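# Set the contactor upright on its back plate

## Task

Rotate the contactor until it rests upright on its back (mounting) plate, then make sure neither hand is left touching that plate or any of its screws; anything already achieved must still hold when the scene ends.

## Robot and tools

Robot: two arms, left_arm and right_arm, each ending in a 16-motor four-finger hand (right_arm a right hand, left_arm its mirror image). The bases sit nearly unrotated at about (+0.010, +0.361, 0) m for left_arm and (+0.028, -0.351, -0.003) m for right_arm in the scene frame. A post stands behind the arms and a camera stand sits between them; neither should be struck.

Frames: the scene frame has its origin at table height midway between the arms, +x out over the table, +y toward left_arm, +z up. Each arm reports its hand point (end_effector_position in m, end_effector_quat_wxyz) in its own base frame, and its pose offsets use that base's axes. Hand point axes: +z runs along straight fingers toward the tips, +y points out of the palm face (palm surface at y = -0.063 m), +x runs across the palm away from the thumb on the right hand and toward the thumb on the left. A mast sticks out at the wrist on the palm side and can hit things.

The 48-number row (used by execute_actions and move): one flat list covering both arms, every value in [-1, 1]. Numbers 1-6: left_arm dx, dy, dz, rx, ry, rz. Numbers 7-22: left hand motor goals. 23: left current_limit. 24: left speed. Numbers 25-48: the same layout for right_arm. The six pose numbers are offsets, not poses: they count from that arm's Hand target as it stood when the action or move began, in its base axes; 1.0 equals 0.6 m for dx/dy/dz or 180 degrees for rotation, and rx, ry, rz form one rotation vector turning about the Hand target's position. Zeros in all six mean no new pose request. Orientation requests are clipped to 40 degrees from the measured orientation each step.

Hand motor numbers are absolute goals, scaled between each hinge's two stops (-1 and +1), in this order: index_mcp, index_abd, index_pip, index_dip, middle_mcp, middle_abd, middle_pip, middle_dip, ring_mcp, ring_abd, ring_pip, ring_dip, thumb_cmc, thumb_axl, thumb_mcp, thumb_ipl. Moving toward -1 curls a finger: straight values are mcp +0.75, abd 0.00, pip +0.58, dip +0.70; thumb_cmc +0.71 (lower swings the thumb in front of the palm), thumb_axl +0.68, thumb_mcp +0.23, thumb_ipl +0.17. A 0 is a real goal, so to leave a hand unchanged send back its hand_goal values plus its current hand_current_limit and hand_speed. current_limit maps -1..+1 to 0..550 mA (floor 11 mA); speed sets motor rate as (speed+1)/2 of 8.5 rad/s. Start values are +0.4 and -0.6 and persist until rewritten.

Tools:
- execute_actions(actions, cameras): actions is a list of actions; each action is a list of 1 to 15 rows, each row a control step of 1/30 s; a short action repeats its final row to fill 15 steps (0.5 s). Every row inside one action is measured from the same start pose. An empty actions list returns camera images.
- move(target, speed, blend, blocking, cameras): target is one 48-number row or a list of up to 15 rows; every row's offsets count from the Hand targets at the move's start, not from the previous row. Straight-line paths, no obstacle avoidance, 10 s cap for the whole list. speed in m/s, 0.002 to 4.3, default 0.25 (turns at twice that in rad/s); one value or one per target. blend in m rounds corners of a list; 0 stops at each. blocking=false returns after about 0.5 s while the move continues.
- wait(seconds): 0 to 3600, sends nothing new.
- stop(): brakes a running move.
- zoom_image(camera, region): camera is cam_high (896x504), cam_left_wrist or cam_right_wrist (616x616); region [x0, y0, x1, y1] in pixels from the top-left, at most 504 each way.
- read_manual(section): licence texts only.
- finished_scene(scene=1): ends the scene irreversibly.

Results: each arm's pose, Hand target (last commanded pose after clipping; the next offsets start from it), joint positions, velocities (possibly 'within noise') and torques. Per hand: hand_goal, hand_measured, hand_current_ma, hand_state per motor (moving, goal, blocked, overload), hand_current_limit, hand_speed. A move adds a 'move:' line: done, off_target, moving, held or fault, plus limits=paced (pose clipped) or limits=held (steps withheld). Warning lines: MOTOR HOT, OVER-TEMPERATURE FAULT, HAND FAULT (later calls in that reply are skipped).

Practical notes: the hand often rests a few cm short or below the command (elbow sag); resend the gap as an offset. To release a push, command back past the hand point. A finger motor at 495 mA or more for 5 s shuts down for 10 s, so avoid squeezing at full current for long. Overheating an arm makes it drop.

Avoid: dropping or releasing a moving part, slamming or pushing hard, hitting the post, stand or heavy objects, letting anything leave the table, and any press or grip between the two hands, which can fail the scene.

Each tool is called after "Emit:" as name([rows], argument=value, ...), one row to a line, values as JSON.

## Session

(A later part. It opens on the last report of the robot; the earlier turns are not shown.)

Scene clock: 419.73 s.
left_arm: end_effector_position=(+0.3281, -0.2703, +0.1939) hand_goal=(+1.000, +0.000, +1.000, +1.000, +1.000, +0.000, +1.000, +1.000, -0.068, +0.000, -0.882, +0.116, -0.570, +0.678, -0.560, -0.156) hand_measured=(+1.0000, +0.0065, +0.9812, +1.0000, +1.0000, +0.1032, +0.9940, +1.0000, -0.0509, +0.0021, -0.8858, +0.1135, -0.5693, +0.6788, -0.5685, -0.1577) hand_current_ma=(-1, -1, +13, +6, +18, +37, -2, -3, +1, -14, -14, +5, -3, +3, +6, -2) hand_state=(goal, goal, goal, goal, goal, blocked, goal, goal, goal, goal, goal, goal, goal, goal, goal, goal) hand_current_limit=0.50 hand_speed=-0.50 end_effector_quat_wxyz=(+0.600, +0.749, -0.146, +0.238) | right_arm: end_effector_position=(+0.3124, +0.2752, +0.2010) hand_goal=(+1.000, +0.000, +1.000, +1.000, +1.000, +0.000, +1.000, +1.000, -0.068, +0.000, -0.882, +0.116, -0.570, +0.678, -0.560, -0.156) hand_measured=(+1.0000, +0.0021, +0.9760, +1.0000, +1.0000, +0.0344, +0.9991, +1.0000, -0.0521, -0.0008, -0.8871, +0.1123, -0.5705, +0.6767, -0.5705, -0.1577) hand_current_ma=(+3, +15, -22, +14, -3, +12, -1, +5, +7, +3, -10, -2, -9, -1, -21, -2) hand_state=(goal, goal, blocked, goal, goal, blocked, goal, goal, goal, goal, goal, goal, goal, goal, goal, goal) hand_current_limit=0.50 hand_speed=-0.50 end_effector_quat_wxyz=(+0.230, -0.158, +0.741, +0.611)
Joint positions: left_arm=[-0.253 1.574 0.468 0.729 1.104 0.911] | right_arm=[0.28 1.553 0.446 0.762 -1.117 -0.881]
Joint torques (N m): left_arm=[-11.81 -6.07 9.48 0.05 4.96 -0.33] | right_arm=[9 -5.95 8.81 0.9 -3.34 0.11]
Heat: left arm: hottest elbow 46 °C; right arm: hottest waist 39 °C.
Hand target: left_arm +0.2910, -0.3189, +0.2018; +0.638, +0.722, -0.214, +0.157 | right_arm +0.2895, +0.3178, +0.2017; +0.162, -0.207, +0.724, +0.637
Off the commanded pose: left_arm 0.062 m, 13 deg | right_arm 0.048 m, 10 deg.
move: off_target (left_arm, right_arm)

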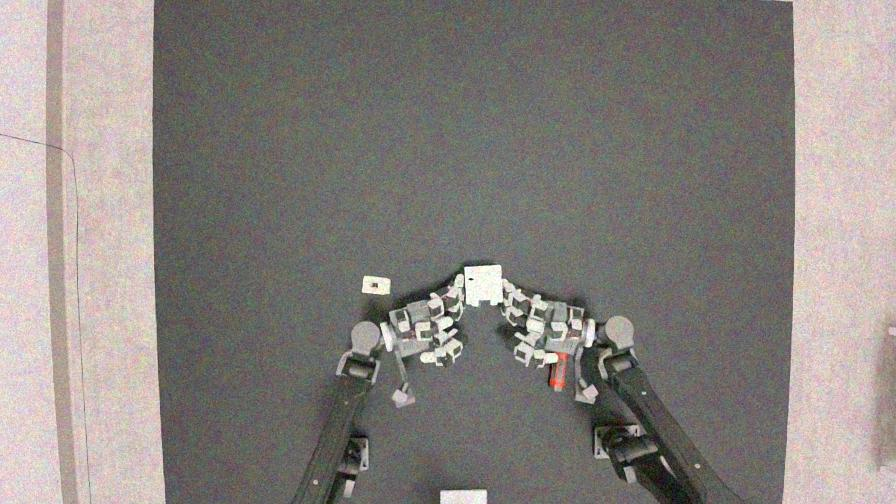

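Emit:
move([
  [0.0,0.04,0,0,0,0.044, 1,0,1,1, 1,0,1,1, -0.068,0,-0.883,0.116, -0.57,0.678,-0.56,-0.156, 0.5,-0.5, 0.0,-0.04,0,0,0,-0.044, 1,0,1,1, 1,0,1,1, -0.068,0,-0.883,0.116, -0.57,0.678,-0.56,-0.156, 0.5,-0.5],
  [0.06,0.14,0.0,0,0,0.044, 1,0,1,1, 1,0,1,1, -0.068,0,-0.883,0.116, -0.57,0.678,-0.56,-0.156, 0.5,-0.5, 0.05,-0.12,0.0,0,0,-0.044, 1,0,1,1, 1,0,1,1, -0.068,0,-0.883,0.116, -0.57,0.678,-0.56,-0.156, 0.5,-0.5],
  [0.06,0.14,0.1,0,0,0.044, 1,0,1,1, 1,0,1,1, -0.068,0,-0.883,0.116, -0.57,0.678,-0.56,-0.156, 0.5,-0.5, 0.05,-0.12,0.1,0,0,-0.044, 1,0,1,1, 1,0,1,1, -0.068,0,-0.883,0.116, -0.57,0.678,-0.56,-0.156, 0.5,-0.5],
], speed=[0.05,0.08,0.12], cameras=["cam_high"])

Emit:
zoom_image(camera="cam_high", region=[400, 240, 580, 400])

Scene clock: 426.23 s.
left_arm: end_effector_position=(+0.3159, -0.2345, +0.2382) hand_goal=(+1.000, +0.000, +1.000, +1.000, +1.000, +0.000, +1.000, +1.000, -0.068, +0.000, -0.882, +0.116, -0.570, +0.678, -0.560, -0.156) hand_measured=(+1.0000, +0.0095, +0.9760, +1.0000, +1.0000, +0.0051, +0.9735, +1.0000, -0.0509, +0.0021, -0.8858, +0.1135, -0.5693, +0.6788, -0.5685, -0.1577) hand_current_ma=(+4, -7, -3, +0, +11, -22, -13, -1, -8, -13, -6, -3, +4, -4, -11, +7) hand_state=(goal, goal, blocked, goal, goal, goal, blocked, goal, goal, goal, goal, goal, goal, goal, goal, goal) hand_current_limit=0.50 hand_speed=-0.50 end_effector_quat_wxyz=(+0.628, +0.746, -0.140, +0.174) | right_arm: end_effector_position=(+0.3093, +0.2475, +0.2393) hand_goal=(+1.000, +0.000, +1.000, +1.000, +1.000, +0.000, +1.000, +1.000, -0.068, +0.000, -0.882, +0.116, -0.570, +0.678, -0.560, -0.156) hand_measured=(+0.9995, +0.0021, +0.9760, +1.0000, +1.0000, +0.0065, +0.9747, +1.0000, -0.0521, +0.0007, -0.8871, +0.1123, -0.5705, +0.6777, -0.5705, -0.1577) hand_current_ma=(+20, +11, -19, +11, +5, -3, -9, -2, +12, +3, -4, -14, -5, +0, -8, -11) hand_state=(goal, goal, blocked, goal, goal, goal, blocked, goal, goal, goal, goal, goal, goal, goal, goal, goal) hand_current_limit=0.50 hand_speed=-0.50 end_effector_quat_wxyz=(+0.180, -0.138, +0.746, +0.626)
Joint positions: left_arm=[-0.152 1.381 0.496 0.309 1.29 1.014] | right_arm=[0.199 1.37 0.468 0.416 -1.238 -0.927]
Joint torques (N m): left_arm=[0.03 -7.18 12.22 0.59 0.93 0.13] | right_arm=[-0.38 -9.93 9.83 1.29 -0.95 -0.13]
Heat: left arm: hottest elbow 46 °C; right arm: hottest waist 39 °C.
Hand target: left_arm +0.3270, -0.2349, +0.2618; +0.626, +0.735, -0.164, +0.201 | right_arm +0.3195, +0.2457, +0.2617; +0.206, -0.156, +0.737, +0.625
Off the commanded pose: left_arm 0.026 m, 4 deg | right_arm 0.025 m, 4 deg.
move: off_target (left_arm, right_arm)

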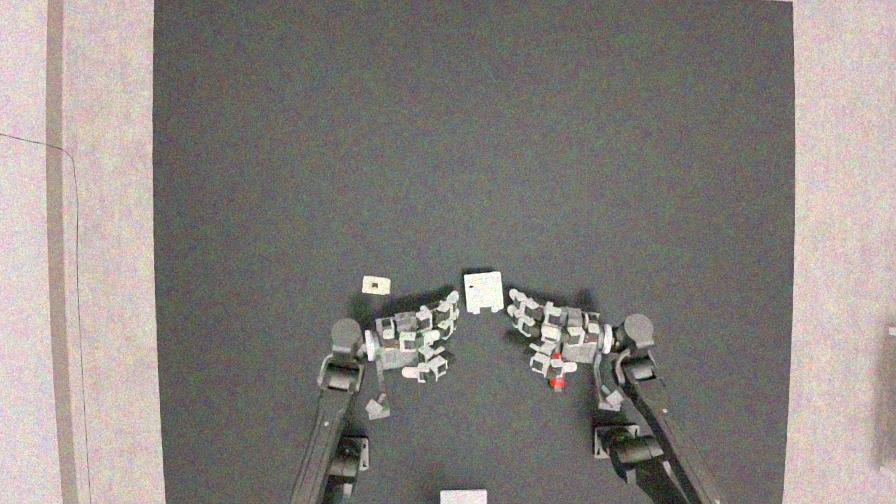

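Scaled by 2.800 from the camera's image (finer frame: 1280x720).

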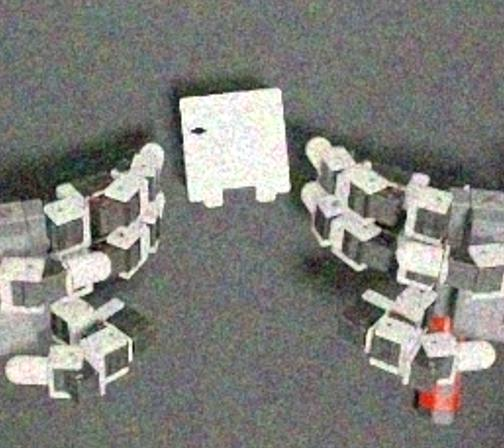

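Emit:
move([
  [0.12,0.01,0.12,0,0.1667,0, 1,0,1,1, 1,0,1,1, -0.068,0,-0.883,0.116, -0.57,0.678,-0.56,-0.156, 0.5,-0.5, 0.12,-0.01,0.12,0,0.1667,0, 1,0,1,1, 1,0,1,1, -0.068,0,-0.883,0.116, -0.57,0.678,-0.56,-0.156, 0.5,-0.5],
  [0.155,0.01,-0.075,0,0.1667,0, 1,0,1,1, 1,0,1,1, -0.068,0,-0.883,0.116, -0.57,0.678,-0.56,-0.156, 0.5,-0.5, 0.145,-0.01,-0.075,0,0.1667,0, 1,0,1,1, 1,0,1,1, -0.068,0,-0.883,0.116, -0.57,0.678,-0.56,-0.156, 0.5,-0.5],
], speed=[0.15,0.1], cameras=["cam_high"])

Emit:
zoom_image(camera="cam_high", region=[400, 240, 580, 400])

Scene clock: 431.47 s.
left_arm: end_effector_position=(+0.4189, -0.2316, +0.2123) hand_goal=(+1.000, +0.000, +1.000, +1.000, +1.000, +0.000, +1.000, +1.000, -0.068, +0.000, -0.882, +0.116, -0.570, +0.678, -0.560, -0.156) hand_measured=(+1.0000, +0.0109, +0.9747, +0.9990, +0.9995, +0.0051, +0.9735, +1.0000, -0.0509, +0.0021, -0.8858, +0.1135, -0.5667, +0.6798, -0.5685, -0.1577) hand_current_ma=(+1, +6, -12, +9, -10, -2, +5, +4, +7, -10, -17, -1, +6, +5, -9, -15) hand_state=(goal, goal, blocked, goal, goal, goal, blocked, goal, goal, goal, goal, goal, goal, goal, goal, goal) hand_current_limit=0.50 hand_speed=-0.50 end_effector_quat_wxyz=(+0.643, +0.766, +0.007, -0.003) | right_arm: end_effector_position=(+0.4038, +0.2447, +0.2161) hand_goal=(+1.000, +0.000, +1.000, +1.000, +1.000, +0.000, +1.000, +1.000, -0.068, +0.000, -0.882, +0.116, -0.570, +0.678, -0.560, -0.156) hand_measured=(+1.0000, +0.0021, +0.9760, +1.0000, +1.0000, +0.0080, +0.9760, +0.9990, -0.0509, +0.0021, -0.8858, +0.1123, -0.5667, +0.6809, -0.5705, -0.1587) hand_current_ma=(+11, +16, -34, +8, -4, +1, -28, +4, +3, +2, -15, -15, +10, +6, -7, +15) hand_state=(goal, goal, blocked, goal, goal, goal, blocked, goal, goal, goal, goal, goal, goal, goal, goal, goal) hand_current_limit=0.50 hand_speed=-0.50 end_effector_quat_wxyz=(+0.004, +0.008, +0.768, +0.640)
Joint positions: left_arm=[-0.115 1.605 0.756 -0.123 1.36 0.948] | right_arm=[0.156 1.559 0.689 0.053 -1.32 -0.797]
Joint torques (N m): left_arm=[-0.21 -9.17 7.01 1.26 1.49 -0.09] | right_arm=[-0.38 -10.7 5.55 2.41 -1.37 0.06]
Heat: left arm: hottest elbow 46 °C; right arm: hottest waist 39 °C.
Hand target: left_arm +0.4200, -0.2289, +0.2168; +0.647, +0.762, +0.004, +0.004 | right_arm +0.4065, +0.2397, +0.2167; +0.008, +0.011, +0.765, +0.644
Off the commanded pose: left_arm 0.005 m, 1 deg | right_arm 0.006 m, 1 deg.
move: done

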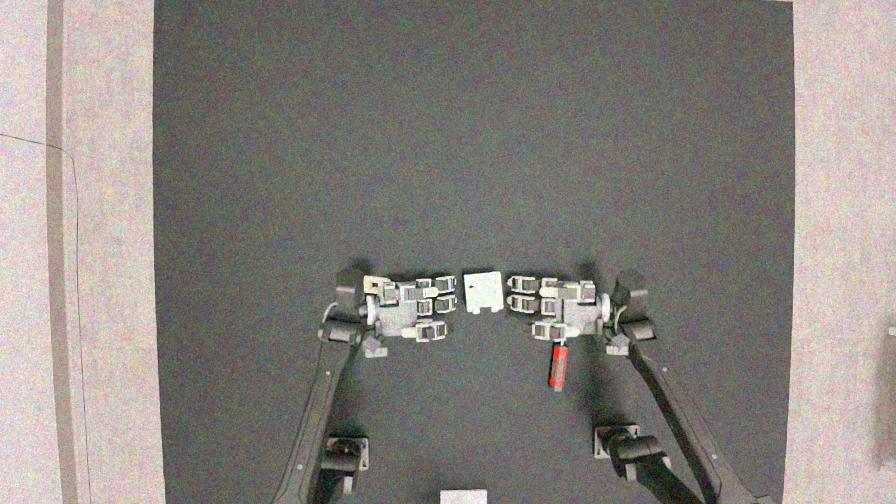

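Scaled by 2.800 from the camera's image (finer frame: 1280x720).

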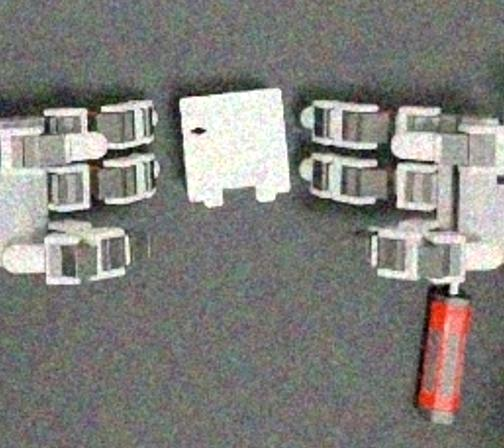

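Emit:
move([
  [0,-0.06,0,0,0,0, 1,0,1,1, 1,0,1,1, -0.068,0,-0.883,0.116, -0.57,0.678,-0.56,-0.156, 0.5,-0.5, 0,0.037,0,0,0,0, 1,0,1,1, 1,0,1,1, -0.068,0,-0.883,0.116, -0.57,0.678,-0.56,-0.156, 0.5,-0.5],
  [-0.01,-0.085,0,0,0,0, 1,0,1,1, 1,0,1,1, -0.068,0,-0.883,0.116, -0.57,0.678,-0.56,-0.156, 0.5,-0.5, -0.01,0.062,0,0,0,0, 1,0,1,1, 1,0,1,1, -0.068,0,-0.883,0.116, -0.57,0.678,-0.56,-0.156, 0.5,-0.5],
  [0,-0.055,0,0,0,0, 1,0,1,1, 1,0,1,1, -0.068,0,-0.883,0.116, -0.57,0.678,-0.56,-0.156, 0.5,-0.5, 0,0.034,0,0,0,0, 1,0,1,1, 1,0,1,1, -0.068,0,-0.883,0.116, -0.57,0.678,-0.56,-0.156, 0.5,-0.5],
  [0,0.0,0,0,0,0, 1,0,1,1, 1,0,1,1, -0.068,0,-0.883,0.116, -0.57,0.678,-0.56,-0.156, 0.5,-0.5, 0,0.0,0,0,0,0, 1,0,1,1, 1,0,1,1, -0.068,0,-0.883,0.116, -0.57,0.678,-0.56,-0.156, 0.5,-0.5],
  [0,0.0,0.16,0,0,0, 1,0,1,1, 1,0,1,1, -0.068,0,-0.883,0.116, -0.57,0.678,-0.56,-0.156, 0.5,-0.5, 0,0.0,0.16,0,0,0, 1,0,1,1, 1,0,1,1, -0.068,0,-0.883,0.116, -0.57,0.678,-0.56,-0.156, 0.5,-0.5],
], speed=[0.08,0.05,0.05,0.06,0.12], cameras=["cam_high"])

Emit:
zoom_image(camera="cam_high", region=[400, 240, 580, 400])

Scene clock: 438.33 s.
left_arm: end_effector_position=(+0.4084, -0.2297, +0.2839) hand_goal=(+1.000, +0.000, +1.000, +1.000, +1.000, +0.000, +1.000, +1.000, -0.068, +0.000, -0.882, +0.116, -0.570, +0.678, -0.560, -0.156) hand_measured=(+0.9995, -0.0023, +0.9760, +1.0000, +1.0000, +0.0153, +0.9760, +1.0000, -0.0509, +0.0021, -0.8858, +0.1135, -0.5667, +0.6809, -0.5685, -0.1577) hand_current_ma=(+5, +6, -11, -6, +11, -4, -9, +7, +1, -11, -2, +11, +6, +3, -2, -25) hand_state=(goal, goal, blocked, goal, goal, goal, blocked, goal, goal, goal, goal, goal, goal, goal, goal, goal) hand_current_limit=0.50 hand_speed=-0.50 end_effector_quat_wxyz=(+0.643, +0.765, +0.029, -0.023) | right_arm: end_effector_position=(+0.3963, +0.2434, +0.2840) hand_goal=(+1.000, +0.000, +1.000, +1.000, +1.000, +0.000, +1.000, +1.000, -0.068, +0.000, -0.882, +0.116, -0.570, +0.678, -0.560, -0.156) hand_measured=(+0.9995, +0.0021, +0.9760, +1.0000, +1.0000, +0.0051, +0.9773, +1.0000, -0.0509, +0.0036, -0.8858, +0.1123, -0.5667, +0.6809, -0.5705, -0.1587) hand_current_ma=(+14, +10, -29, -4, +5, +0, -44, +0, +13, +6, -5, -9, -3, -2, -11, -2) hand_state=(goal, goal, blocked, goal, goal, goal, blocked, goal, goal, goal, goal, goal, goal, goal, goal, goal) hand_current_limit=0.50 hand_speed=-0.50 end_effector_quat_wxyz=(-0.018, +0.030, +0.769, +0.638)
Joint positions: left_arm=[-0.115 1.413 0.795 -0.364 1.361 0.9] | right_arm=[0.158 1.37 0.738 -0.208 -1.321 -0.757]
Joint torques (N m): left_arm=[-0.03 -8.59 14.38 0.24 1.38 0.18] | right_arm=[-0.44 -10.99 11.85 1.03 -1.35 -0.2]
Heat: left arm: hottest elbow 46 °C; right arm: hottest waist 39 °C.
Hand target: left_arm +0.4200, -0.2289, +0.3128; +0.647, +0.762, +0.004, +0.004 | right_arm +0.4065, +0.2397, +0.3127; +0.008, +0.011, +0.765, +0.644
Off the commanded pose: left_arm 0.031 m, 4 deg | right_arm 0.031 m, 4 deg.
move: off_target (left_arm, right_arm)

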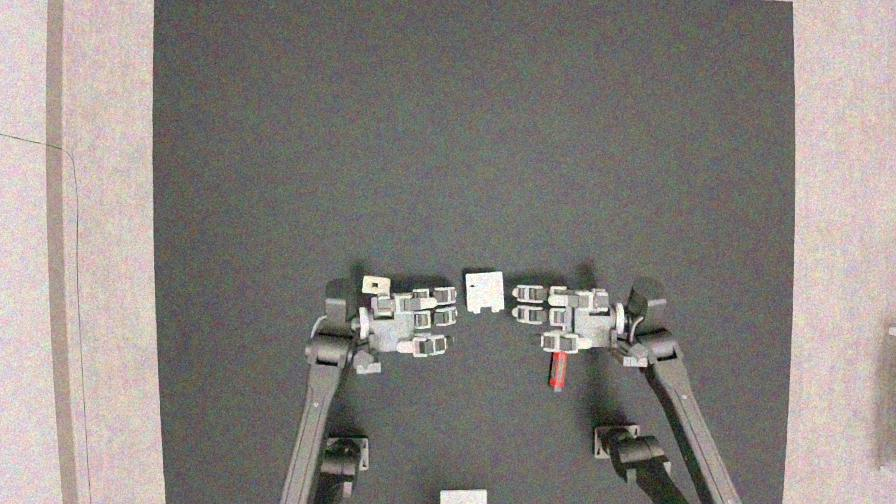

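Scaled by 2.800 from the camera's image (finer frame: 1280x720).

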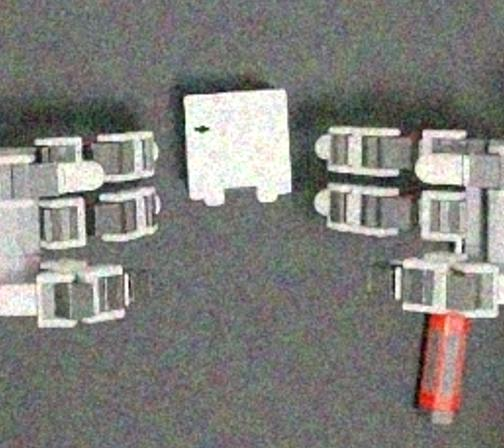

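Emit:
move([
  [-0.005,0,0,0,0,0, 1,0,1,1, 1,0,1,1, -0.068,0,-0.883,0.116, 0.71,0.68,0.23,0.17, 0.5,-0.5, 0.005,0,0,0,0,0, 1,0,1,1, 1,0,1,1, -0.068,0,-0.883,0.116, 0.71,0.68,0.23,0.17, 0.5,-0.5],
  [-0.005,0,0,0,0,0, -0.068,0,-0.883,0.116, 1,0,1,1, -0.068,0,-0.883,0.116, 0.71,0.68,0.23,0.17, 0.5,-0.5, 0.005,0,0,0,0,0, -0.068,0,-0.883,0.116, 1,0,1,1, -0.068,0,-0.883,0.116, 0.71,0.68,0.23,0.17, 0.5,-0.5],
  [-0.005,0,-0.16,0,0,0, -0.068,0,-0.883,0.116, 1,0,1,1, -0.068,0,-0.883,0.116, 0.71,0.68,0.23,0.17, 0.5,-0.5, 0.005,0,-0.16,0,0,0, -0.068,0,-0.883,0.116, 1,0,1,1, -0.068,0,-0.883,0.116, 0.71,0.68,0.23,0.17, 0.5,-0.5],
], speed=[0.12,0.12,0.12], cameras=["cam_high"])

Emit:
zoom_image(camera="cam_high", region=[400, 240, 580, 400])

Scene clock: 443.97 s.
left_arm: end_effector_position=(+0.4155, -0.2312, +0.2119) hand_goal=(-0.068, +0.000, -0.882, +0.116, +1.000, +0.000, +1.000, +1.000, -0.068, +0.000, -0.882, +0.116, +0.710, +0.680, +0.230, +0.170) hand_measured=(-0.0497, -0.0008, -0.8884, +0.1123, +1.0000, +0.0168, +0.9760, +1.0000, -0.0509, +0.0021, -0.8858, +0.1135, +0.7368, +0.6798, +0.2282, +0.1672) hand_current_ma=(+14, -12, +15, +6, +8, -7, -14, +0, +4, -17, -6, +14, +8, -1, +6, -19) hand_state=(goal, goal, goal, goal, goal, goal, blocked, goal, goal, goal, goal, goal, blocked, goal, goal, goal) hand_current_limit=0.50 hand_speed=-0.50 end_effector_quat_wxyz=(+0.644, +0.765, +0.005, -0.001) | right_arm: end_effector_position=(+0.4062, +0.2444, +0.2148) hand_goal=(-0.068, +0.000, -0.882, +0.116, +1.000, +0.000, +1.000, +1.000, -0.068, +0.000, -0.882, +0.116, +0.710, +0.680, +0.230, +0.170) hand_measured=(-0.0461, +0.0065, -0.8897, +0.1097, +1.0000, +0.0051, +0.9760, +1.0000, -0.0521, +0.0021, -0.8871, +0.1123, +0.7355, +0.6798, +0.2292, +0.1681) hand_current_ma=(+33, +14, +16, -2, -3, -1, -21, +17, +26, -1, -14, -3, +25, +5, +13, +12) hand_state=(blocked, goal, goal, goal, goal, goal, blocked, goal, goal, goal, goal, goal, blocked, goal, goal, goal) hand_current_limit=0.50 hand_speed=-0.50 end_effector_quat_wxyz=(+0.003, +0.009, +0.768, +0.640)
Joint positions: left_arm=[-0.115 1.6 0.747 -0.117 1.361 0.951] | right_arm=[0.155 1.567 0.695 0.049 -1.322 -0.8]
Joint torques (N m): left_arm=[0.03 -9.05 7.34 1.21 1.27 -0.11] | right_arm=[-0.38 -10.75 5.86 2.47 -1.31 -0.01]
Heat: left arm: hottest elbow 47 °C; right arm: hottest waist 39 °C.
Hand target: left_arm +0.4170, -0.2290, +0.2168; +0.647, +0.762, +0.004, +0.004 | right_arm +0.4095, +0.2397, +0.2167; +0.008, +0.011, +0.765, +0.644
Off the commanded pose: left_arm 0.006 m, 1 deg | right_arm 0.006 m, 1 deg.
move: done; target 2's new numbers were sent with left_arm's hand 0.031 m and 4 deg from that target

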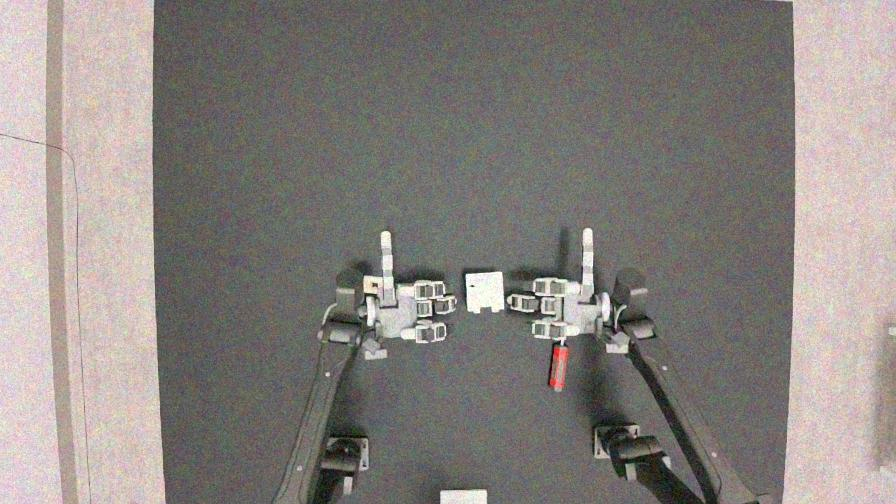

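Scaled by 2.800 from the camera's image (finer frame: 1280x720).

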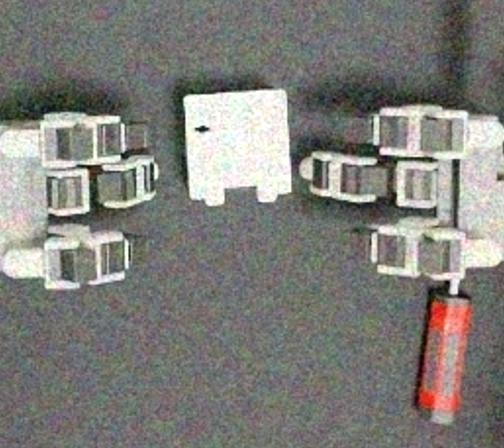

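Emit:
move([
  [-0.012,-0.045,0.01,0,0,0, -0.068,0,-0.883,0.116, 1,0,1,1, -0.068,0,-0.883,0.116, 0.71,0.68,0.23,0.17, 0.5,-0.5, -0.006,0.025,0.01,0,0,0, -0.068,0,-0.883,0.116, 1,0,1,1, -0.068,0,-0.883,0.116, 0.71,0.68,0.23,0.17, 0.5,-0.5],
  [-0.02,-0.082,0.01,0,0,0, -0.068,0,-0.883,0.116, 1,0,1,1, -0.068,0,-0.883,0.116, 0.71,0.68,0.23,0.17, 0.5,-0.5, -0.02,0.087,0.01,0,0,0, -0.068,0,-0.883,0.116, 1,0,1,1, -0.068,0,-0.883,0.116, 0.71,0.68,0.23,0.17, 0.5,-0.5],
], speed=[0.06,0.05], cameras=["cam_high"])

Emit:
zoom_image(camera="cam_high", region=[400, 240, 580, 400])

Scene clock: 447.23 s.
left_arm: end_effector_position=(+0.4163, -0.2540, +0.2106) hand_goal=(-0.068, +0.000, -0.882, +0.116, +1.000, +0.000, +1.000, +1.000, -0.068, +0.000, -0.882, +0.116, +0.710, +0.680, +0.230, +0.170) hand_measured=(-0.0497, -0.0008, -0.8871, +0.1123, +1.0000, -0.0066, +0.9863, +1.0000, -0.0509, +0.0036, -0.8858, +0.1135, +0.7368, +0.6798, +0.2282, +0.1672) hand_current_ma=(+8, -4, -8, -6, +15, -4, -5, +5, -2, -7, -11, +4, +11, -1, +6, -16) hand_state=(goal, goal, goal, goal, goal, goal, goal, goal, goal, goal, goal, goal, blocked, goal, goal, goal) hand_current_limit=0.50 hand_speed=-0.50 end_effector_quat_wxyz=(+0.643, +0.765, +0.037, +0.003) | right_arm: end_effector_position=(+0.4112, +0.2624, +0.2155) hand_goal=(-0.068, +0.000, -0.882, +0.116, +1.000, +0.000, +1.000, +1.000, -0.068, +0.000, -0.882, +0.116, +0.710, +0.680, +0.230, +0.170) hand_measured=(-0.0473, +0.0065, -0.8897, +0.1097, +1.0000, -0.0286, +0.9901, +1.0000, -0.0521, +0.0021, -0.8871, +0.1110, +0.7355, +0.6809, +0.2292, +0.1681) hand_current_ma=(+29, +15, +12, -3, -3, -8, -20, +5, +14, -12, -10, -16, +29, -3, +17, +0) hand_state=(blocked, goal, goal, goal, goal, blocked, goal, goal, goal, goal, goal, goal, blocked, goal, goal, goal) hand_current_limit=0.50 hand_speed=-0.50 end_effector_quat_wxyz=(+0.008, +0.047, +0.766, +0.641)
Joint positions: left_arm=[-0.181 1.591 0.667 0.274 1.28 0.586] | right_arm=[0.211 1.565 0.638 0.355 -1.235 -0.498]
Joint torques (N m): left_arm=[-5.42 -9.11 7.79 2.26 0.53 -0.1] | right_arm=[5.36 -10.81 6.61 3.18 -0.1 -0.18]
Heat: left arm: hottest elbow 47 °C; right arm: hottest waist 39 °C.
Hand target: left_arm +0.4050, -0.2781, +0.2228; +0.647, +0.762, +0.004, +0.004 | right_arm +0.3975, +0.2919, +0.2227; +0.008, +0.011, +0.765, +0.644
Off the commanded pose: left_arm 0.029 m, 4 deg | right_arm 0.033 m, 4 deg.
move: off_target (left_arm, right_arm)

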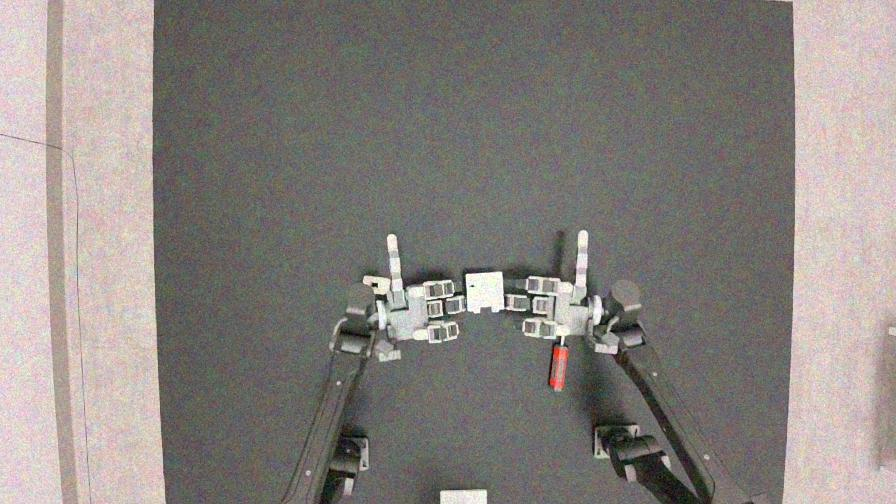

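Scaled by 2.800 from the camera's image (finer frame: 1280x720).

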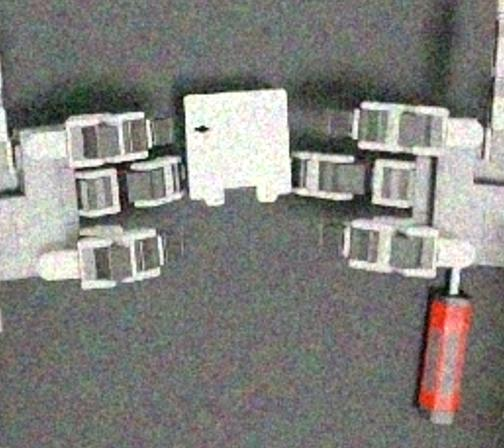

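Emit:
move(target=[0,-0.012,0.07,0,0,0, -0.068,0,-0.883,0.116, 1,0,1,1, -0.068,0,-0.883,0.116, 0.71,0.68,0.23,0.17, 0.5,-0.5, 0,0.012,0.07,0,0,0, -0.068,0,-0.883,0.116, 1,0,1,1, -0.068,0,-0.883,0.116, 0.71,0.68,0.23,0.17, 0.5,-0.5], speed=0.05, cameras=["cam_high"])

Emit:
zoom_image(camera="cam_high", region=[400, 240, 580, 400])

Scene clock: 449.17 s.
left_arm: end_effector_position=(+0.4170, -0.2540, +0.2246) hand_goal=(-0.068, +0.000, -0.882, +0.116, +1.000, +0.000, +1.000, +1.000, -0.068, +0.000, -0.882, +0.116, +0.710, +0.680, +0.230, +0.170) hand_measured=(-0.0497, -0.0008, -0.8871, +0.1123, +1.0000, +0.0080, +0.9901, +1.0000, -0.0521, +0.0021, -0.8858, +0.1135, +0.7368, +0.6798, +0.2282, +0.1672) hand_current_ma=(+21, -17, +15, +3, -25, -4, -7, +3, +4, -14, -12, +12, +1, -1, -12, -7) hand_state=(goal, goal, goal, goal, goal, goal, goal, goal, goal, goal, goal, goal, blocked, goal, goal, goal) hand_current_limit=0.50 hand_speed=-0.50 end_effector_quat_wxyz=(+0.632, +0.773, +0.054, +0.010) | right_arm: end_effector_position=(+0.4053, +0.2733, +0.2286) hand_goal=(-0.068, +0.000, -0.882, +0.116, +1.000, +0.000, +1.000, +1.000, -0.068, +0.000, -0.882, +0.116, +0.710, +0.680, +0.230, +0.170) hand_measured=(-0.0473, +0.0065, -0.8897, +0.1097, +1.0000, -0.0037, +0.9901, +1.0000, -0.0521, +0.0007, -0.8858, +0.1123, +0.7355, +0.6809, +0.2292, +0.1681) hand_current_ma=(+42, +16, -7, +5, -8, -15, -13, -17, +3, -4, -7, -9, +34, +9, +3, +3) hand_state=(blocked, goal, goal, goal, goal, goal, goal, goal, goal, goal, goal, goal, blocked, goal, goal, goal) hand_current_limit=0.50 hand_speed=-0.50 end_effector_quat_wxyz=(+0.009, +0.052, +0.774, +0.631)
Joint positions: left_arm=[-0.184 1.524 0.666 0.2 1.234 0.575] | right_arm=[0.242 1.502 0.638 0.287 -1.189 -0.491]
Joint torques (N m): left_arm=[-7.24 -12.1 11.38 0.92 2 -0.28] | right_arm=[4.48 -13.74 10.22 1.8 -1.42 0.09]
Heat: left arm: hottest elbow 47 °C; right arm: hottest waist 39 °C.
Hand target: left_arm +0.4050, -0.2853, +0.2648; +0.647, +0.762, +0.004, +0.004 | right_arm +0.3975, +0.2991, +0.2647; +0.008, +0.011, +0.765, +0.644
Off the commanded pose: left_arm 0.052 m, 6 deg | right_arm 0.045 m, 5 deg.
move: off_target (left_arm, right_arm)

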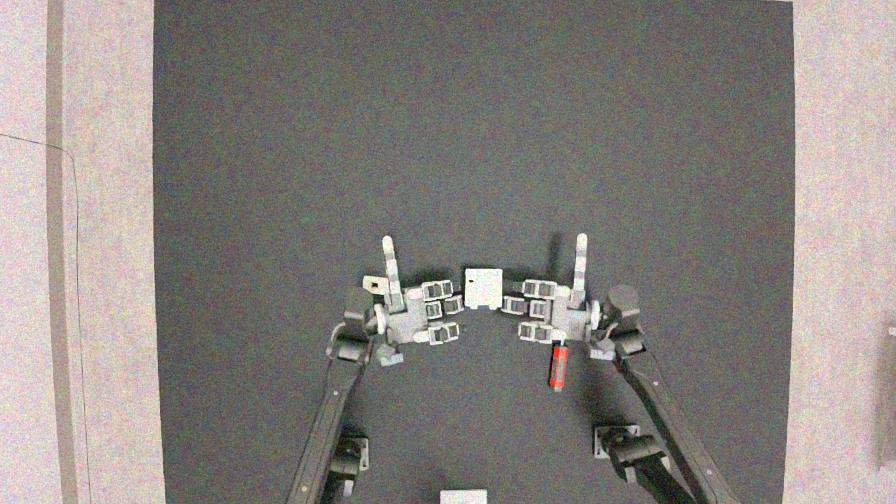

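Scaled by 2.800 from the camera's image (finer frame: 1280x720).

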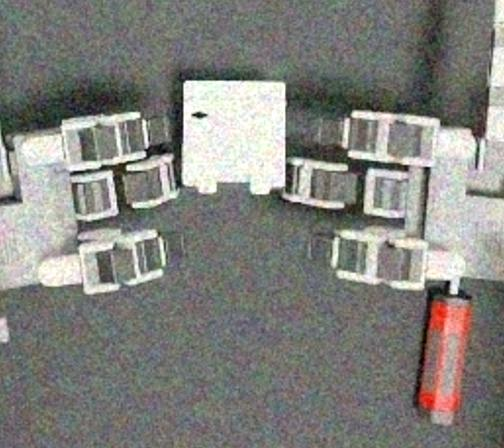

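Emit:
wait(seconds=0, cameras=["cam_left_wrist","cam_right_wrist"])

Scene clock: 449.63 s.
left_arm: end_effector_position=(+0.4170, -0.2540, +0.2245) hand_goal=(-0.068, +0.000, -0.882, +0.116, +1.000, +0.000, +1.000, +1.000, -0.068, +0.000, -0.882, +0.116, +0.710, +0.680, +0.230, +0.170) hand_measured=(-0.0497, -0.0008, -0.8871, +0.1123, +1.0000, +0.0080, +0.9901, +1.0000, -0.0509, +0.0021, -0.8858, +0.1135, +0.7355, +0.6809, +0.2282, +0.1672) hand_current_ma=(+10, +15, -2, +5, +10, -6, +6, -3, +3, +1, -5, +2, +20, +8, +8, -4) hand_state=(goal, goal, goal, goal, goal, goal, goal, goal, goal, goal, goal, goal, blocked, goal, goal, goal) hand_current_limit=0.50 hand_speed=-0.50 end_effector_quat_wxyz=(+0.632, +0.773, +0.055, +0.010) | right_arm: end_effector_position=(+0.4053, +0.2733, +0.2286) hand_goal=(-0.068, +0.000, -0.882, +0.116, +1.000, +0.000, +1.000, +1.000, -0.068, +0.000, -0.882, +0.116, +0.710, +0.680, +0.230, +0.170) hand_measured=(-0.0473, +0.0065, -0.8884, +0.1084, +1.0000, -0.0052, +0.9889, +1.0000, -0.0509, +0.0007, -0.8871, +0.1123, +0.7343, +0.6809, +0.2302, +0.1681) hand_current_ma=(+32, +13, +4, +7, +3, -22, -10, +13, +5, -6, -16, -11, +28, +2, +11, -3) hand_state=(blocked, goal, goal, goal, goal, goal, goal, goal, goal, goal, goal, goal, blocked, goal, goal, goal) hand_current_limit=0.50 hand_speed=-0.50 end_effector_quat_wxyz=(+0.009, +0.052, +0.774, +0.631)
Joint positions: left_arm=[-0.184 1.524 0.666 0.2 1.234 0.575] | right_arm=[0.242 1.502 0.638 0.287 -1.189 -0.491]
Joint torques (N m): left_arm=[-6.42 -11.11 11.43 1.05 2 -0.25] | right_arm=[4.31 -13.8 10.21 1.74 -1.42 0.09]
Heat: left arm: hottest elbow 47 °C; right arm: hottest waist 39 °C.
Hand target: left_arm +0.4050, -0.2853, +0.2648; +0.647, +0.762, +0.004, +0.004 | right_arm +0.3975, +0.2991, +0.2647; +0.008, +0.011, +0.765, +0.644
Off the commanded pose: left_arm 0.052 m, 6 deg | right_arm 0.045 m, 5 deg.

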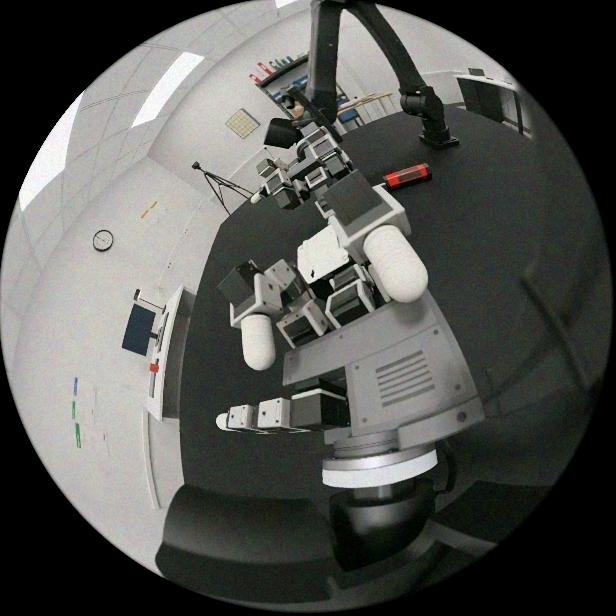

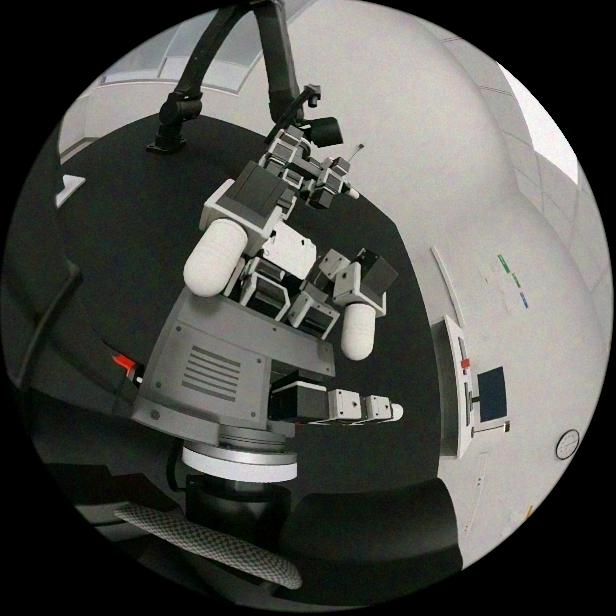

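Emit:
move(target=[0.03,-0.008,0.08,0,0,0, -0.068,0,-0.883,0.116, 1,0,1,1, -0.068,0,-0.883,0.116, 0.71,0.68,0.23,0.17, 0.5,-0.5, 0.035,0.008,0.08,0,0,0, -0.068,0,-0.883,0.116, 1,0,1,1, -0.068,0,-0.883,0.116, 0.71,0.68,0.23,0.17, 0.5,-0.5], speed=0.05, cameras=["cam_high"])

Emit:
zoom_image(camera="cam_high", region=[400, 240, 580, 400])

Scene clock: 451.83 s.
left_arm: end_effector_position=(+0.4206, -0.2592, +0.2560) hand_goal=(-0.068, +0.000, -0.882, +0.116, +1.000, +0.000, +1.000, +1.000, -0.068, +0.000, -0.882, +0.116, +0.710, +0.680, +0.230, +0.170) hand_measured=(-0.0509, -0.0008, -0.8871, +0.1123, +1.0000, +0.0153, +0.9901, +1.0000, -0.0521, +0.0051, -0.8858, +0.1135, +0.7368, +0.6798, +0.2282, +0.1672) hand_current_ma=(+6, +3, +12, +2, -1, -5, +8, -2, -2, -7, -6, +4, +13, +6, +4, -9) hand_state=(goal, goal, goal, goal, goal, goal, goal, goal, goal, goal, goal, goal, blocked, goal, goal, goal) hand_current_limit=0.50 hand_speed=-0.50 end_effector_quat_wxyz=(+0.629, +0.774, +0.067, -0.012) | right_arm: end_effector_position=(+0.4272, +0.2764, +0.2627) hand_goal=(-0.068, +0.000, -0.882, +0.116, +1.000, +0.000, +1.000, +1.000, -0.068, +0.000, -0.882, +0.116, +0.710, +0.680, +0.230, +0.170) hand_measured=(-0.0473, +0.0021, -0.8884, +0.1097, +1.0000, +0.0813, +0.9876, +1.0000, -0.0509, +0.0051, -0.8871, +0.1123, +0.7330, +0.6809, +0.2292, +0.1681) hand_current_ma=(+13, +10, +0, +8, +6, +54, -5, +8, +4, -5, -16, -6, +28, -2, +1, +8) hand_state=(blocked, goal, goal, goal, goal, blocked, goal, goal, goal, goal, goal, goal, blocked, goal, goal, goal) hand_current_limit=0.50 hand_speed=-0.50 end_effector_quat_wxyz=(+0.005, +0.066, +0.778, +0.625)
Joint positions: left_arm=[-0.195 1.449 0.715 0.045 1.237 0.554] | right_arm=[0.239 1.453 0.729 0.124 -1.175 -0.488]
Joint torques (N m): left_arm=[-6.07 -10.46 16.75 1.29 1.93 -0.11] | right_arm=[4.19 -14.21 12.96 1.66 -2.27 0.02]
Heat: left arm: hottest elbow 48 °C; right arm: hottest waist 39 °C.
Hand target: left_arm +0.4230, -0.2901, +0.3128; +0.647, +0.762, +0.004, +0.004 | right_arm +0.4185, +0.3039, +0.3127; +0.008, +0.011, +0.765, +0.644
Off the commanded pose: left_arm 0.065 m, 8 deg | right_arm 0.058 m, 7 deg.
move: off_target (left_arm, right_arm)

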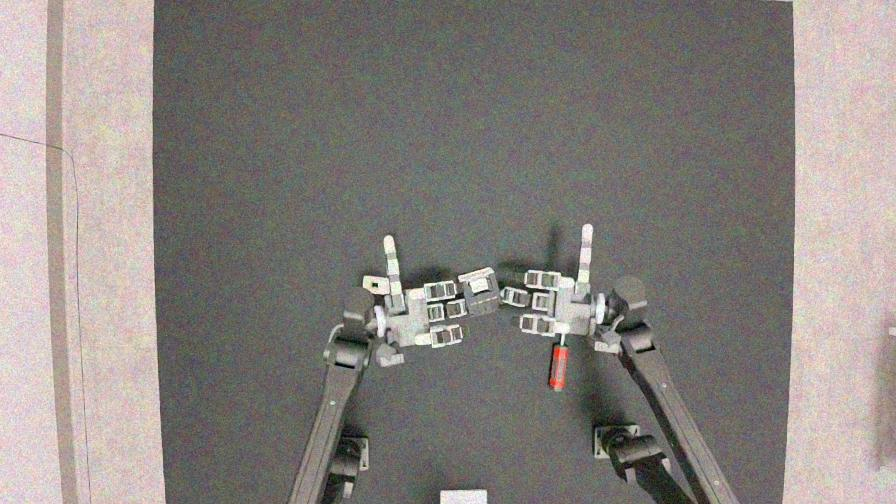

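Scaled by 2.800 from the camera's image (finer frame: 1280x720).

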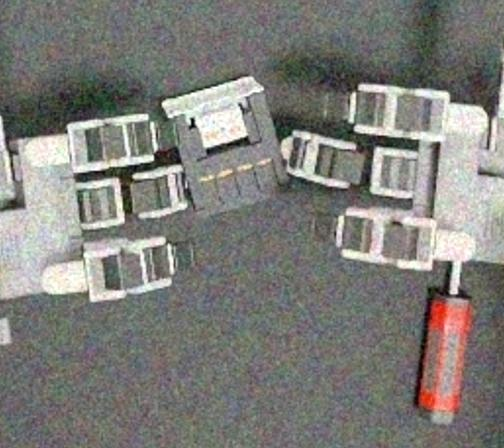

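Emit:
move([
  [0.015,-0.0,-0.03,0,0,0, -0.068,0,-0.883,0.116, 1,0,1,1, -0.068,0,-0.883,0.116, 0.71,0.68,0.23,0.17, 0.5,-0.5, -0.03,0.0,-0.03,0,0,0, -0.068,0,-0.883,0.116, 1,0,1,1, -0.068,0,-0.883,0.116, 0.71,0.68,0.23,0.17, 0.5,-0.5],
], speed=0.04, cameras=["cam_high"])

Emit:
zoom_image(camera="cam_high", region=[400, 240, 580, 400])

Scene clock: 453.40 s.
left_arm: end_effector_position=(+0.4230, -0.2602, +0.2535) hand_goal=(-0.068, +0.000, -0.882, +0.116, +1.000, +0.000, +1.000, +1.000, -0.068, +0.000, -0.882, +0.116, +0.710, +0.680, +0.230, +0.170) hand_measured=(-0.0509, -0.0008, -0.8884, +0.1135, +1.0000, +0.0139, +0.9914, +1.0000, -0.0521, +0.0051, -0.8858, +0.1135, +0.7368, +0.6798, +0.2282, +0.1672) hand_current_ma=(+11, +18, +11, +6, -7, -8, +16, +2, -2, -6, -32, +9, +20, +7, -7, -4) hand_state=(goal, goal, goal, goal, goal, goal, goal, goal, goal, goal, goal, goal, blocked, goal, goal, goal) hand_current_limit=0.50 hand_speed=-0.50 end_effector_quat_wxyz=(+0.632, +0.772, +0.066, -0.021) | right_arm: end_effector_position=(+0.4269, +0.2759, +0.2630) hand_goal=(-0.068, +0.000, -0.882, +0.116, +1.000, +0.000, +1.000, +1.000, -0.068, +0.000, -0.882, +0.116, +0.710, +0.680, +0.230, +0.170) hand_measured=(-0.0473, +0.0021, -0.8884, +0.1084, +1.0000, +0.0813, +0.9901, +1.0000, -0.0521, +0.0021, -0.8858, +0.1123, +0.7330, +0.6809, +0.2292, +0.1681) hand_current_ma=(+24, +18, -4, +8, -11, +71, -5, -4, +9, -7, -21, -11, +30, +11, +3, -4) hand_state=(blocked, goal, goal, goal, goal, blocked, goal, goal, goal, goal, goal, goal, blocked, goal, goal, goal) hand_current_limit=0.50 hand_speed=-0.50 end_effector_quat_wxyz=(+0.015, +0.062, +0.777, +0.626)
Joint positions: left_arm=[-0.195 1.467 0.724 0.045 1.253 0.554] | right_arm=[0.239 1.453 0.722 0.149 -1.167 -0.488]
Joint torques (N m): left_arm=[-5.42 -7.94 16.54 2.69 1.36 0.04] | right_arm=[5.13 -14.27 7.8 3.12 -2.19 0.07]
Heat: left arm: hottest elbow 48 °C; right arm: hottest waist 39 °C.
Hand target: left_arm +0.4319, -0.2901, +0.2948; +0.647, +0.762, +0.004, +0.004 | right_arm +0.4005, +0.3039, +0.2947; +0.008, +0.011, +0.765, +0.644
Off the commanded pose: left_arm 0.052 m, 8 deg | right_arm 0.050 m, 6 deg.
move: off_target (left_arm, right_arm)

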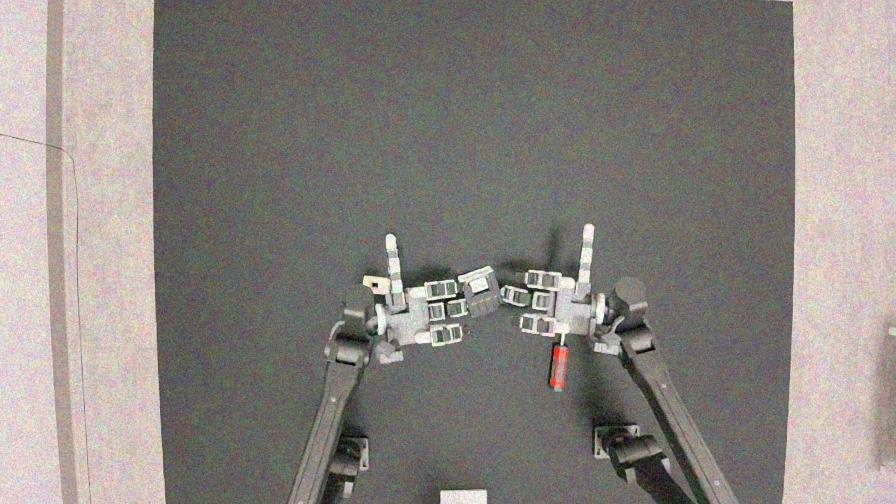

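Scaled by 2.800 from the camera's image (finer frame: 1280x720).

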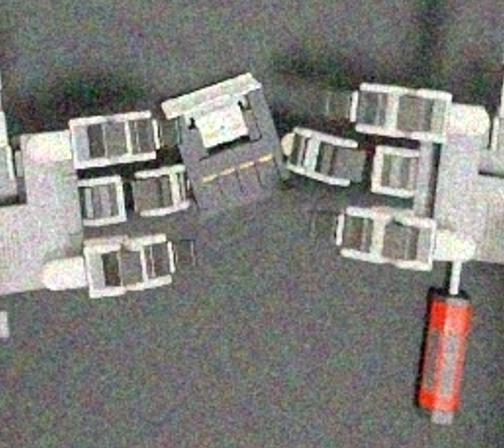

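Emit:
move([
  [0.02,-0.0,-0.05,0,0,0, -0.068,0,-0.883,0.116, 1,0,1,1, -0.068,0,-0.883,0.116, 0.71,0.68,0.23,0.17, 0.5,-0.5, -0.02,0.0,-0.05,0,0,0, -0.068,0,-0.883,0.116, 1,0,1,1, -0.068,0,-0.883,0.116, 0.71,0.68,0.23,0.17, 0.5,-0.5],
], speed=0.03, cameras=["cam_high"])

Emit:
zoom_image(camera="cam_high", region=[400, 240, 580, 400])

Scene clock: 455.57 s.
left_arm: end_effector_position=(+0.4337, -0.2581, +0.2482) hand_goal=(-0.068, +0.000, -0.882, +0.116, +1.000, +0.000, +1.000, +1.000, -0.068, +0.000, -0.882, +0.116, +0.710, +0.680, +0.230, +0.170) hand_measured=(-0.0509, -0.0008, -0.8871, +0.1123, +1.0000, -0.1356, +0.9889, +1.0000, -0.0521, +0.0051, -0.8858, +0.1135, +0.7368, +0.6809, +0.2282, +0.1672) hand_current_ma=(+10, +2, +13, +4, +8, -82, +2, +3, -5, +2, -14, +30, -1, +3, -12, -25) hand_state=(goal, goal, goal, goal, goal, blocked, goal, goal, goal, goal, goal, goal, blocked, goal, goal, goal) hand_current_limit=0.50 hand_speed=-0.50 end_effector_quat_wxyz=(+0.643, +0.764, +0.051, -0.017) | right_arm: end_effector_position=(+0.4170, +0.2702, +0.2617) hand_goal=(-0.068, +0.000, -0.882, +0.116, +1.000, +0.000, +1.000, +1.000, -0.068, +0.000, -0.882, +0.116, +0.710, +0.680, +0.230, +0.170) hand_measured=(-0.0485, +0.0021, -0.8897, +0.1097, +1.0000, +0.0827, +0.9901, +1.0000, -0.0521, +0.0036, -0.8858, +0.1123, +0.7318, +0.6809, +0.2292, +0.1681) hand_current_ma=(+22, +8, +0, +5, -10, +76, -14, +15, -7, +0, -13, -5, +21, -5, -1, -17) hand_state=(blocked, goal, goal, goal, goal, blocked, goal, goal, goal, goal, goal, goal, blocked, goal, goal, goal) hand_current_limit=0.50 hand_speed=-0.50 end_effector_quat_wxyz=(+0.048, +0.042, +0.771, +0.634)
Joint positions: left_arm=[-0.184 1.528 0.746 0.119 1.289 0.551] | right_arm=[0.233 1.453 0.676 0.275 -1.161 -0.488]
Joint torques (N m): left_arm=[-5.42 -5.95 14.61 2.59 -0.05 0.21] | right_arm=[6.36 -10.99 5.89 2.45 -1.95 0.15]
Heat: left arm: hottest elbow 48 °C; right arm: hottest waist 39 °C.
Hand target: left_arm +0.4440, -0.2901, +0.2648; +0.647, +0.762, +0.004, +0.004 | right_arm +0.3885, +0.3039, +0.2647; +0.008, +0.011, +0.765, +0.644
Off the commanded pose: left_arm 0.038 m, 6 deg | right_arm 0.044 m, 6 deg.
move: off_target (left_arm, right_arm)

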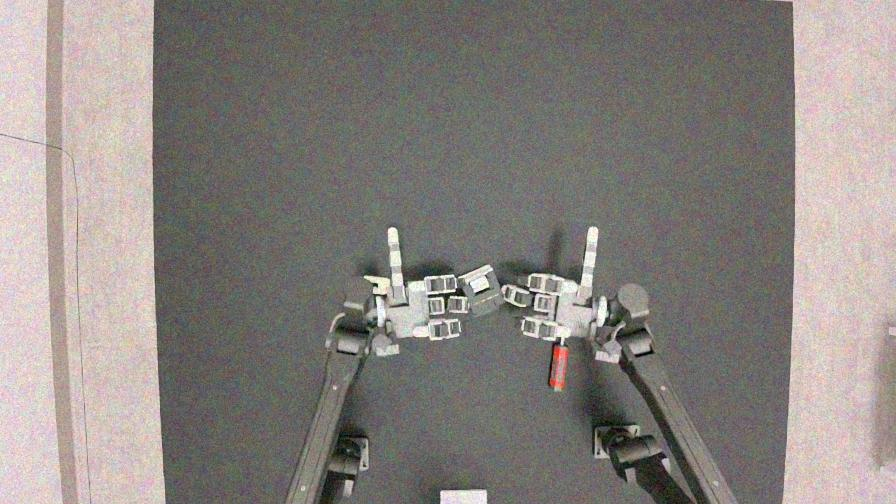

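Scaled by 2.800 from the camera's image (finer frame: 1280x720).

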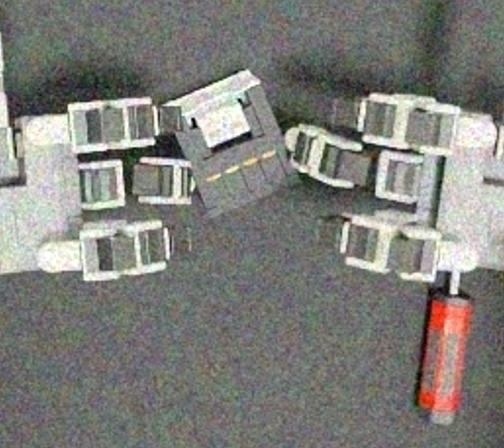

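Emit:
move([
  [-0.02,0.01,-0.06,0,0,0, -0.068,0,-0.883,0.116, 1,0,1,1, -0.068,0,-0.883,0.116, 0.71,0.68,0.23,0.17, 0.5,-0.5, 0.02,-0.01,-0.06,0,0,0, -0.068,0,-0.883,0.116, 1,0,1,1, -0.068,0,-0.883,0.116, 0.71,0.68,0.23,0.17, 0.5,-0.5],
], speed=0.03, cameras=["cam_high"])

Emit:
zoom_image(camera="cam_high", region=[400, 240, 580, 400])

Scene clock: 458.87 s.
left_arm: end_effector_position=(+0.4365, -0.2574, +0.2460) hand_goal=(-0.068, +0.000, -0.882, +0.116, +1.000, +0.000, +1.000, +1.000, -0.068, +0.000, -0.882, +0.116, +0.710, +0.680, +0.230, +0.170) hand_measured=(-0.0509, -0.0008, -0.8871, +0.1123, +1.0000, -0.3041, +0.9773, +1.0000, -0.0521, +0.0051, -0.8858, +0.1135, +0.7355, +0.6798, +0.2282, +0.1672) hand_current_ma=(+1, -2, +9, -12, +0, -224, -16, +5, +3, -6, -8, +2, -1, -5, -12, +19) hand_state=(goal, goal, goal, goal, goal, blocked, blocked, goal, goal, goal, goal, goal, blocked, goal, goal, goal) hand_current_limit=0.50 hand_speed=-0.50 end_effector_quat_wxyz=(+0.653, +0.757, +0.025, +0.007) | right_arm: end_effector_position=(+0.4182, +0.2661, +0.2551) hand_goal=(-0.068, +0.000, -0.882, +0.116, +1.000, +0.000, +1.000, +1.000, -0.068, +0.000, -0.882, +0.116, +0.710, +0.680, +0.230, +0.170) hand_measured=(-0.0485, +0.0021, -0.8897, +0.1110, +1.0000, +0.0813, +0.9863, +1.0000, -0.0521, +0.0036, -0.8871, +0.1123, +0.7330, +0.6798, +0.2292, +0.1681) hand_current_ma=(+43, +20, +2, +11, +2, +59, -13, +10, +10, -9, +0, -13, +23, +8, +9, +7) hand_state=(blocked, goal, goal, goal, goal, blocked, goal, goal, goal, goal, goal, goal, blocked, goal, goal, goal) hand_current_limit=0.50 hand_speed=-0.50 end_effector_quat_wxyz=(+0.064, +0.022, +0.763, +0.643)
Joint positions: left_arm=[-0.181 1.57 0.747 0.233 1.302 0.551] | right_arm=[0.221 1.501 0.67 0.376 -1.186 -0.496]
Joint torques (N m): left_arm=[-5.83 -5.42 8.81 2.09 -0.48 0.32] | right_arm=[5.54 -6.71 5.49 1.92 -1.64 -0.03]
Heat: left arm: hottest elbow 48 °C; right arm: hottest waist 39 °C.
Hand target: left_arm +0.4320, -0.2841, +0.2288; +0.647, +0.762, +0.004, +0.004 | right_arm +0.4005, +0.2979, +0.2287; +0.008, +0.011, +0.765, +0.644
Off the commanded pose: left_arm 0.032 m, 3 deg | right_arm 0.045 m, 7 deg.
move: off_target (left_arm, right_arm)

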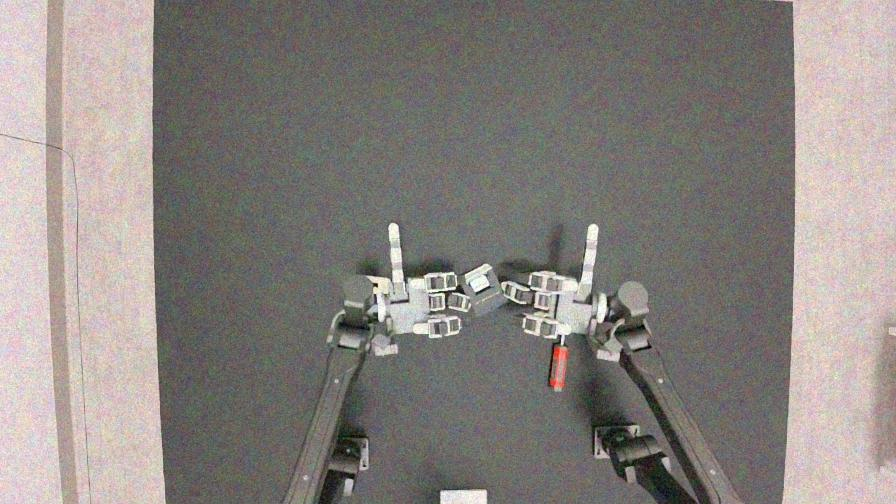

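Scaled by 2.800 from the camera's image (finer frame: 1280x720).

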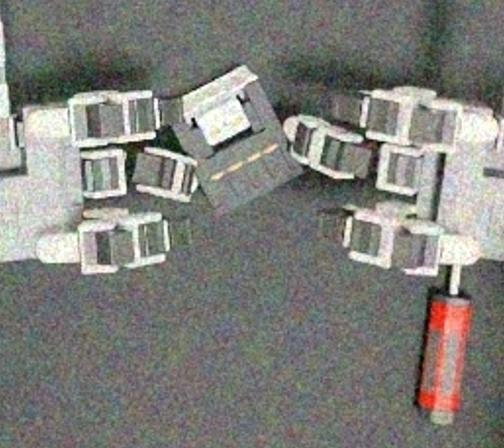

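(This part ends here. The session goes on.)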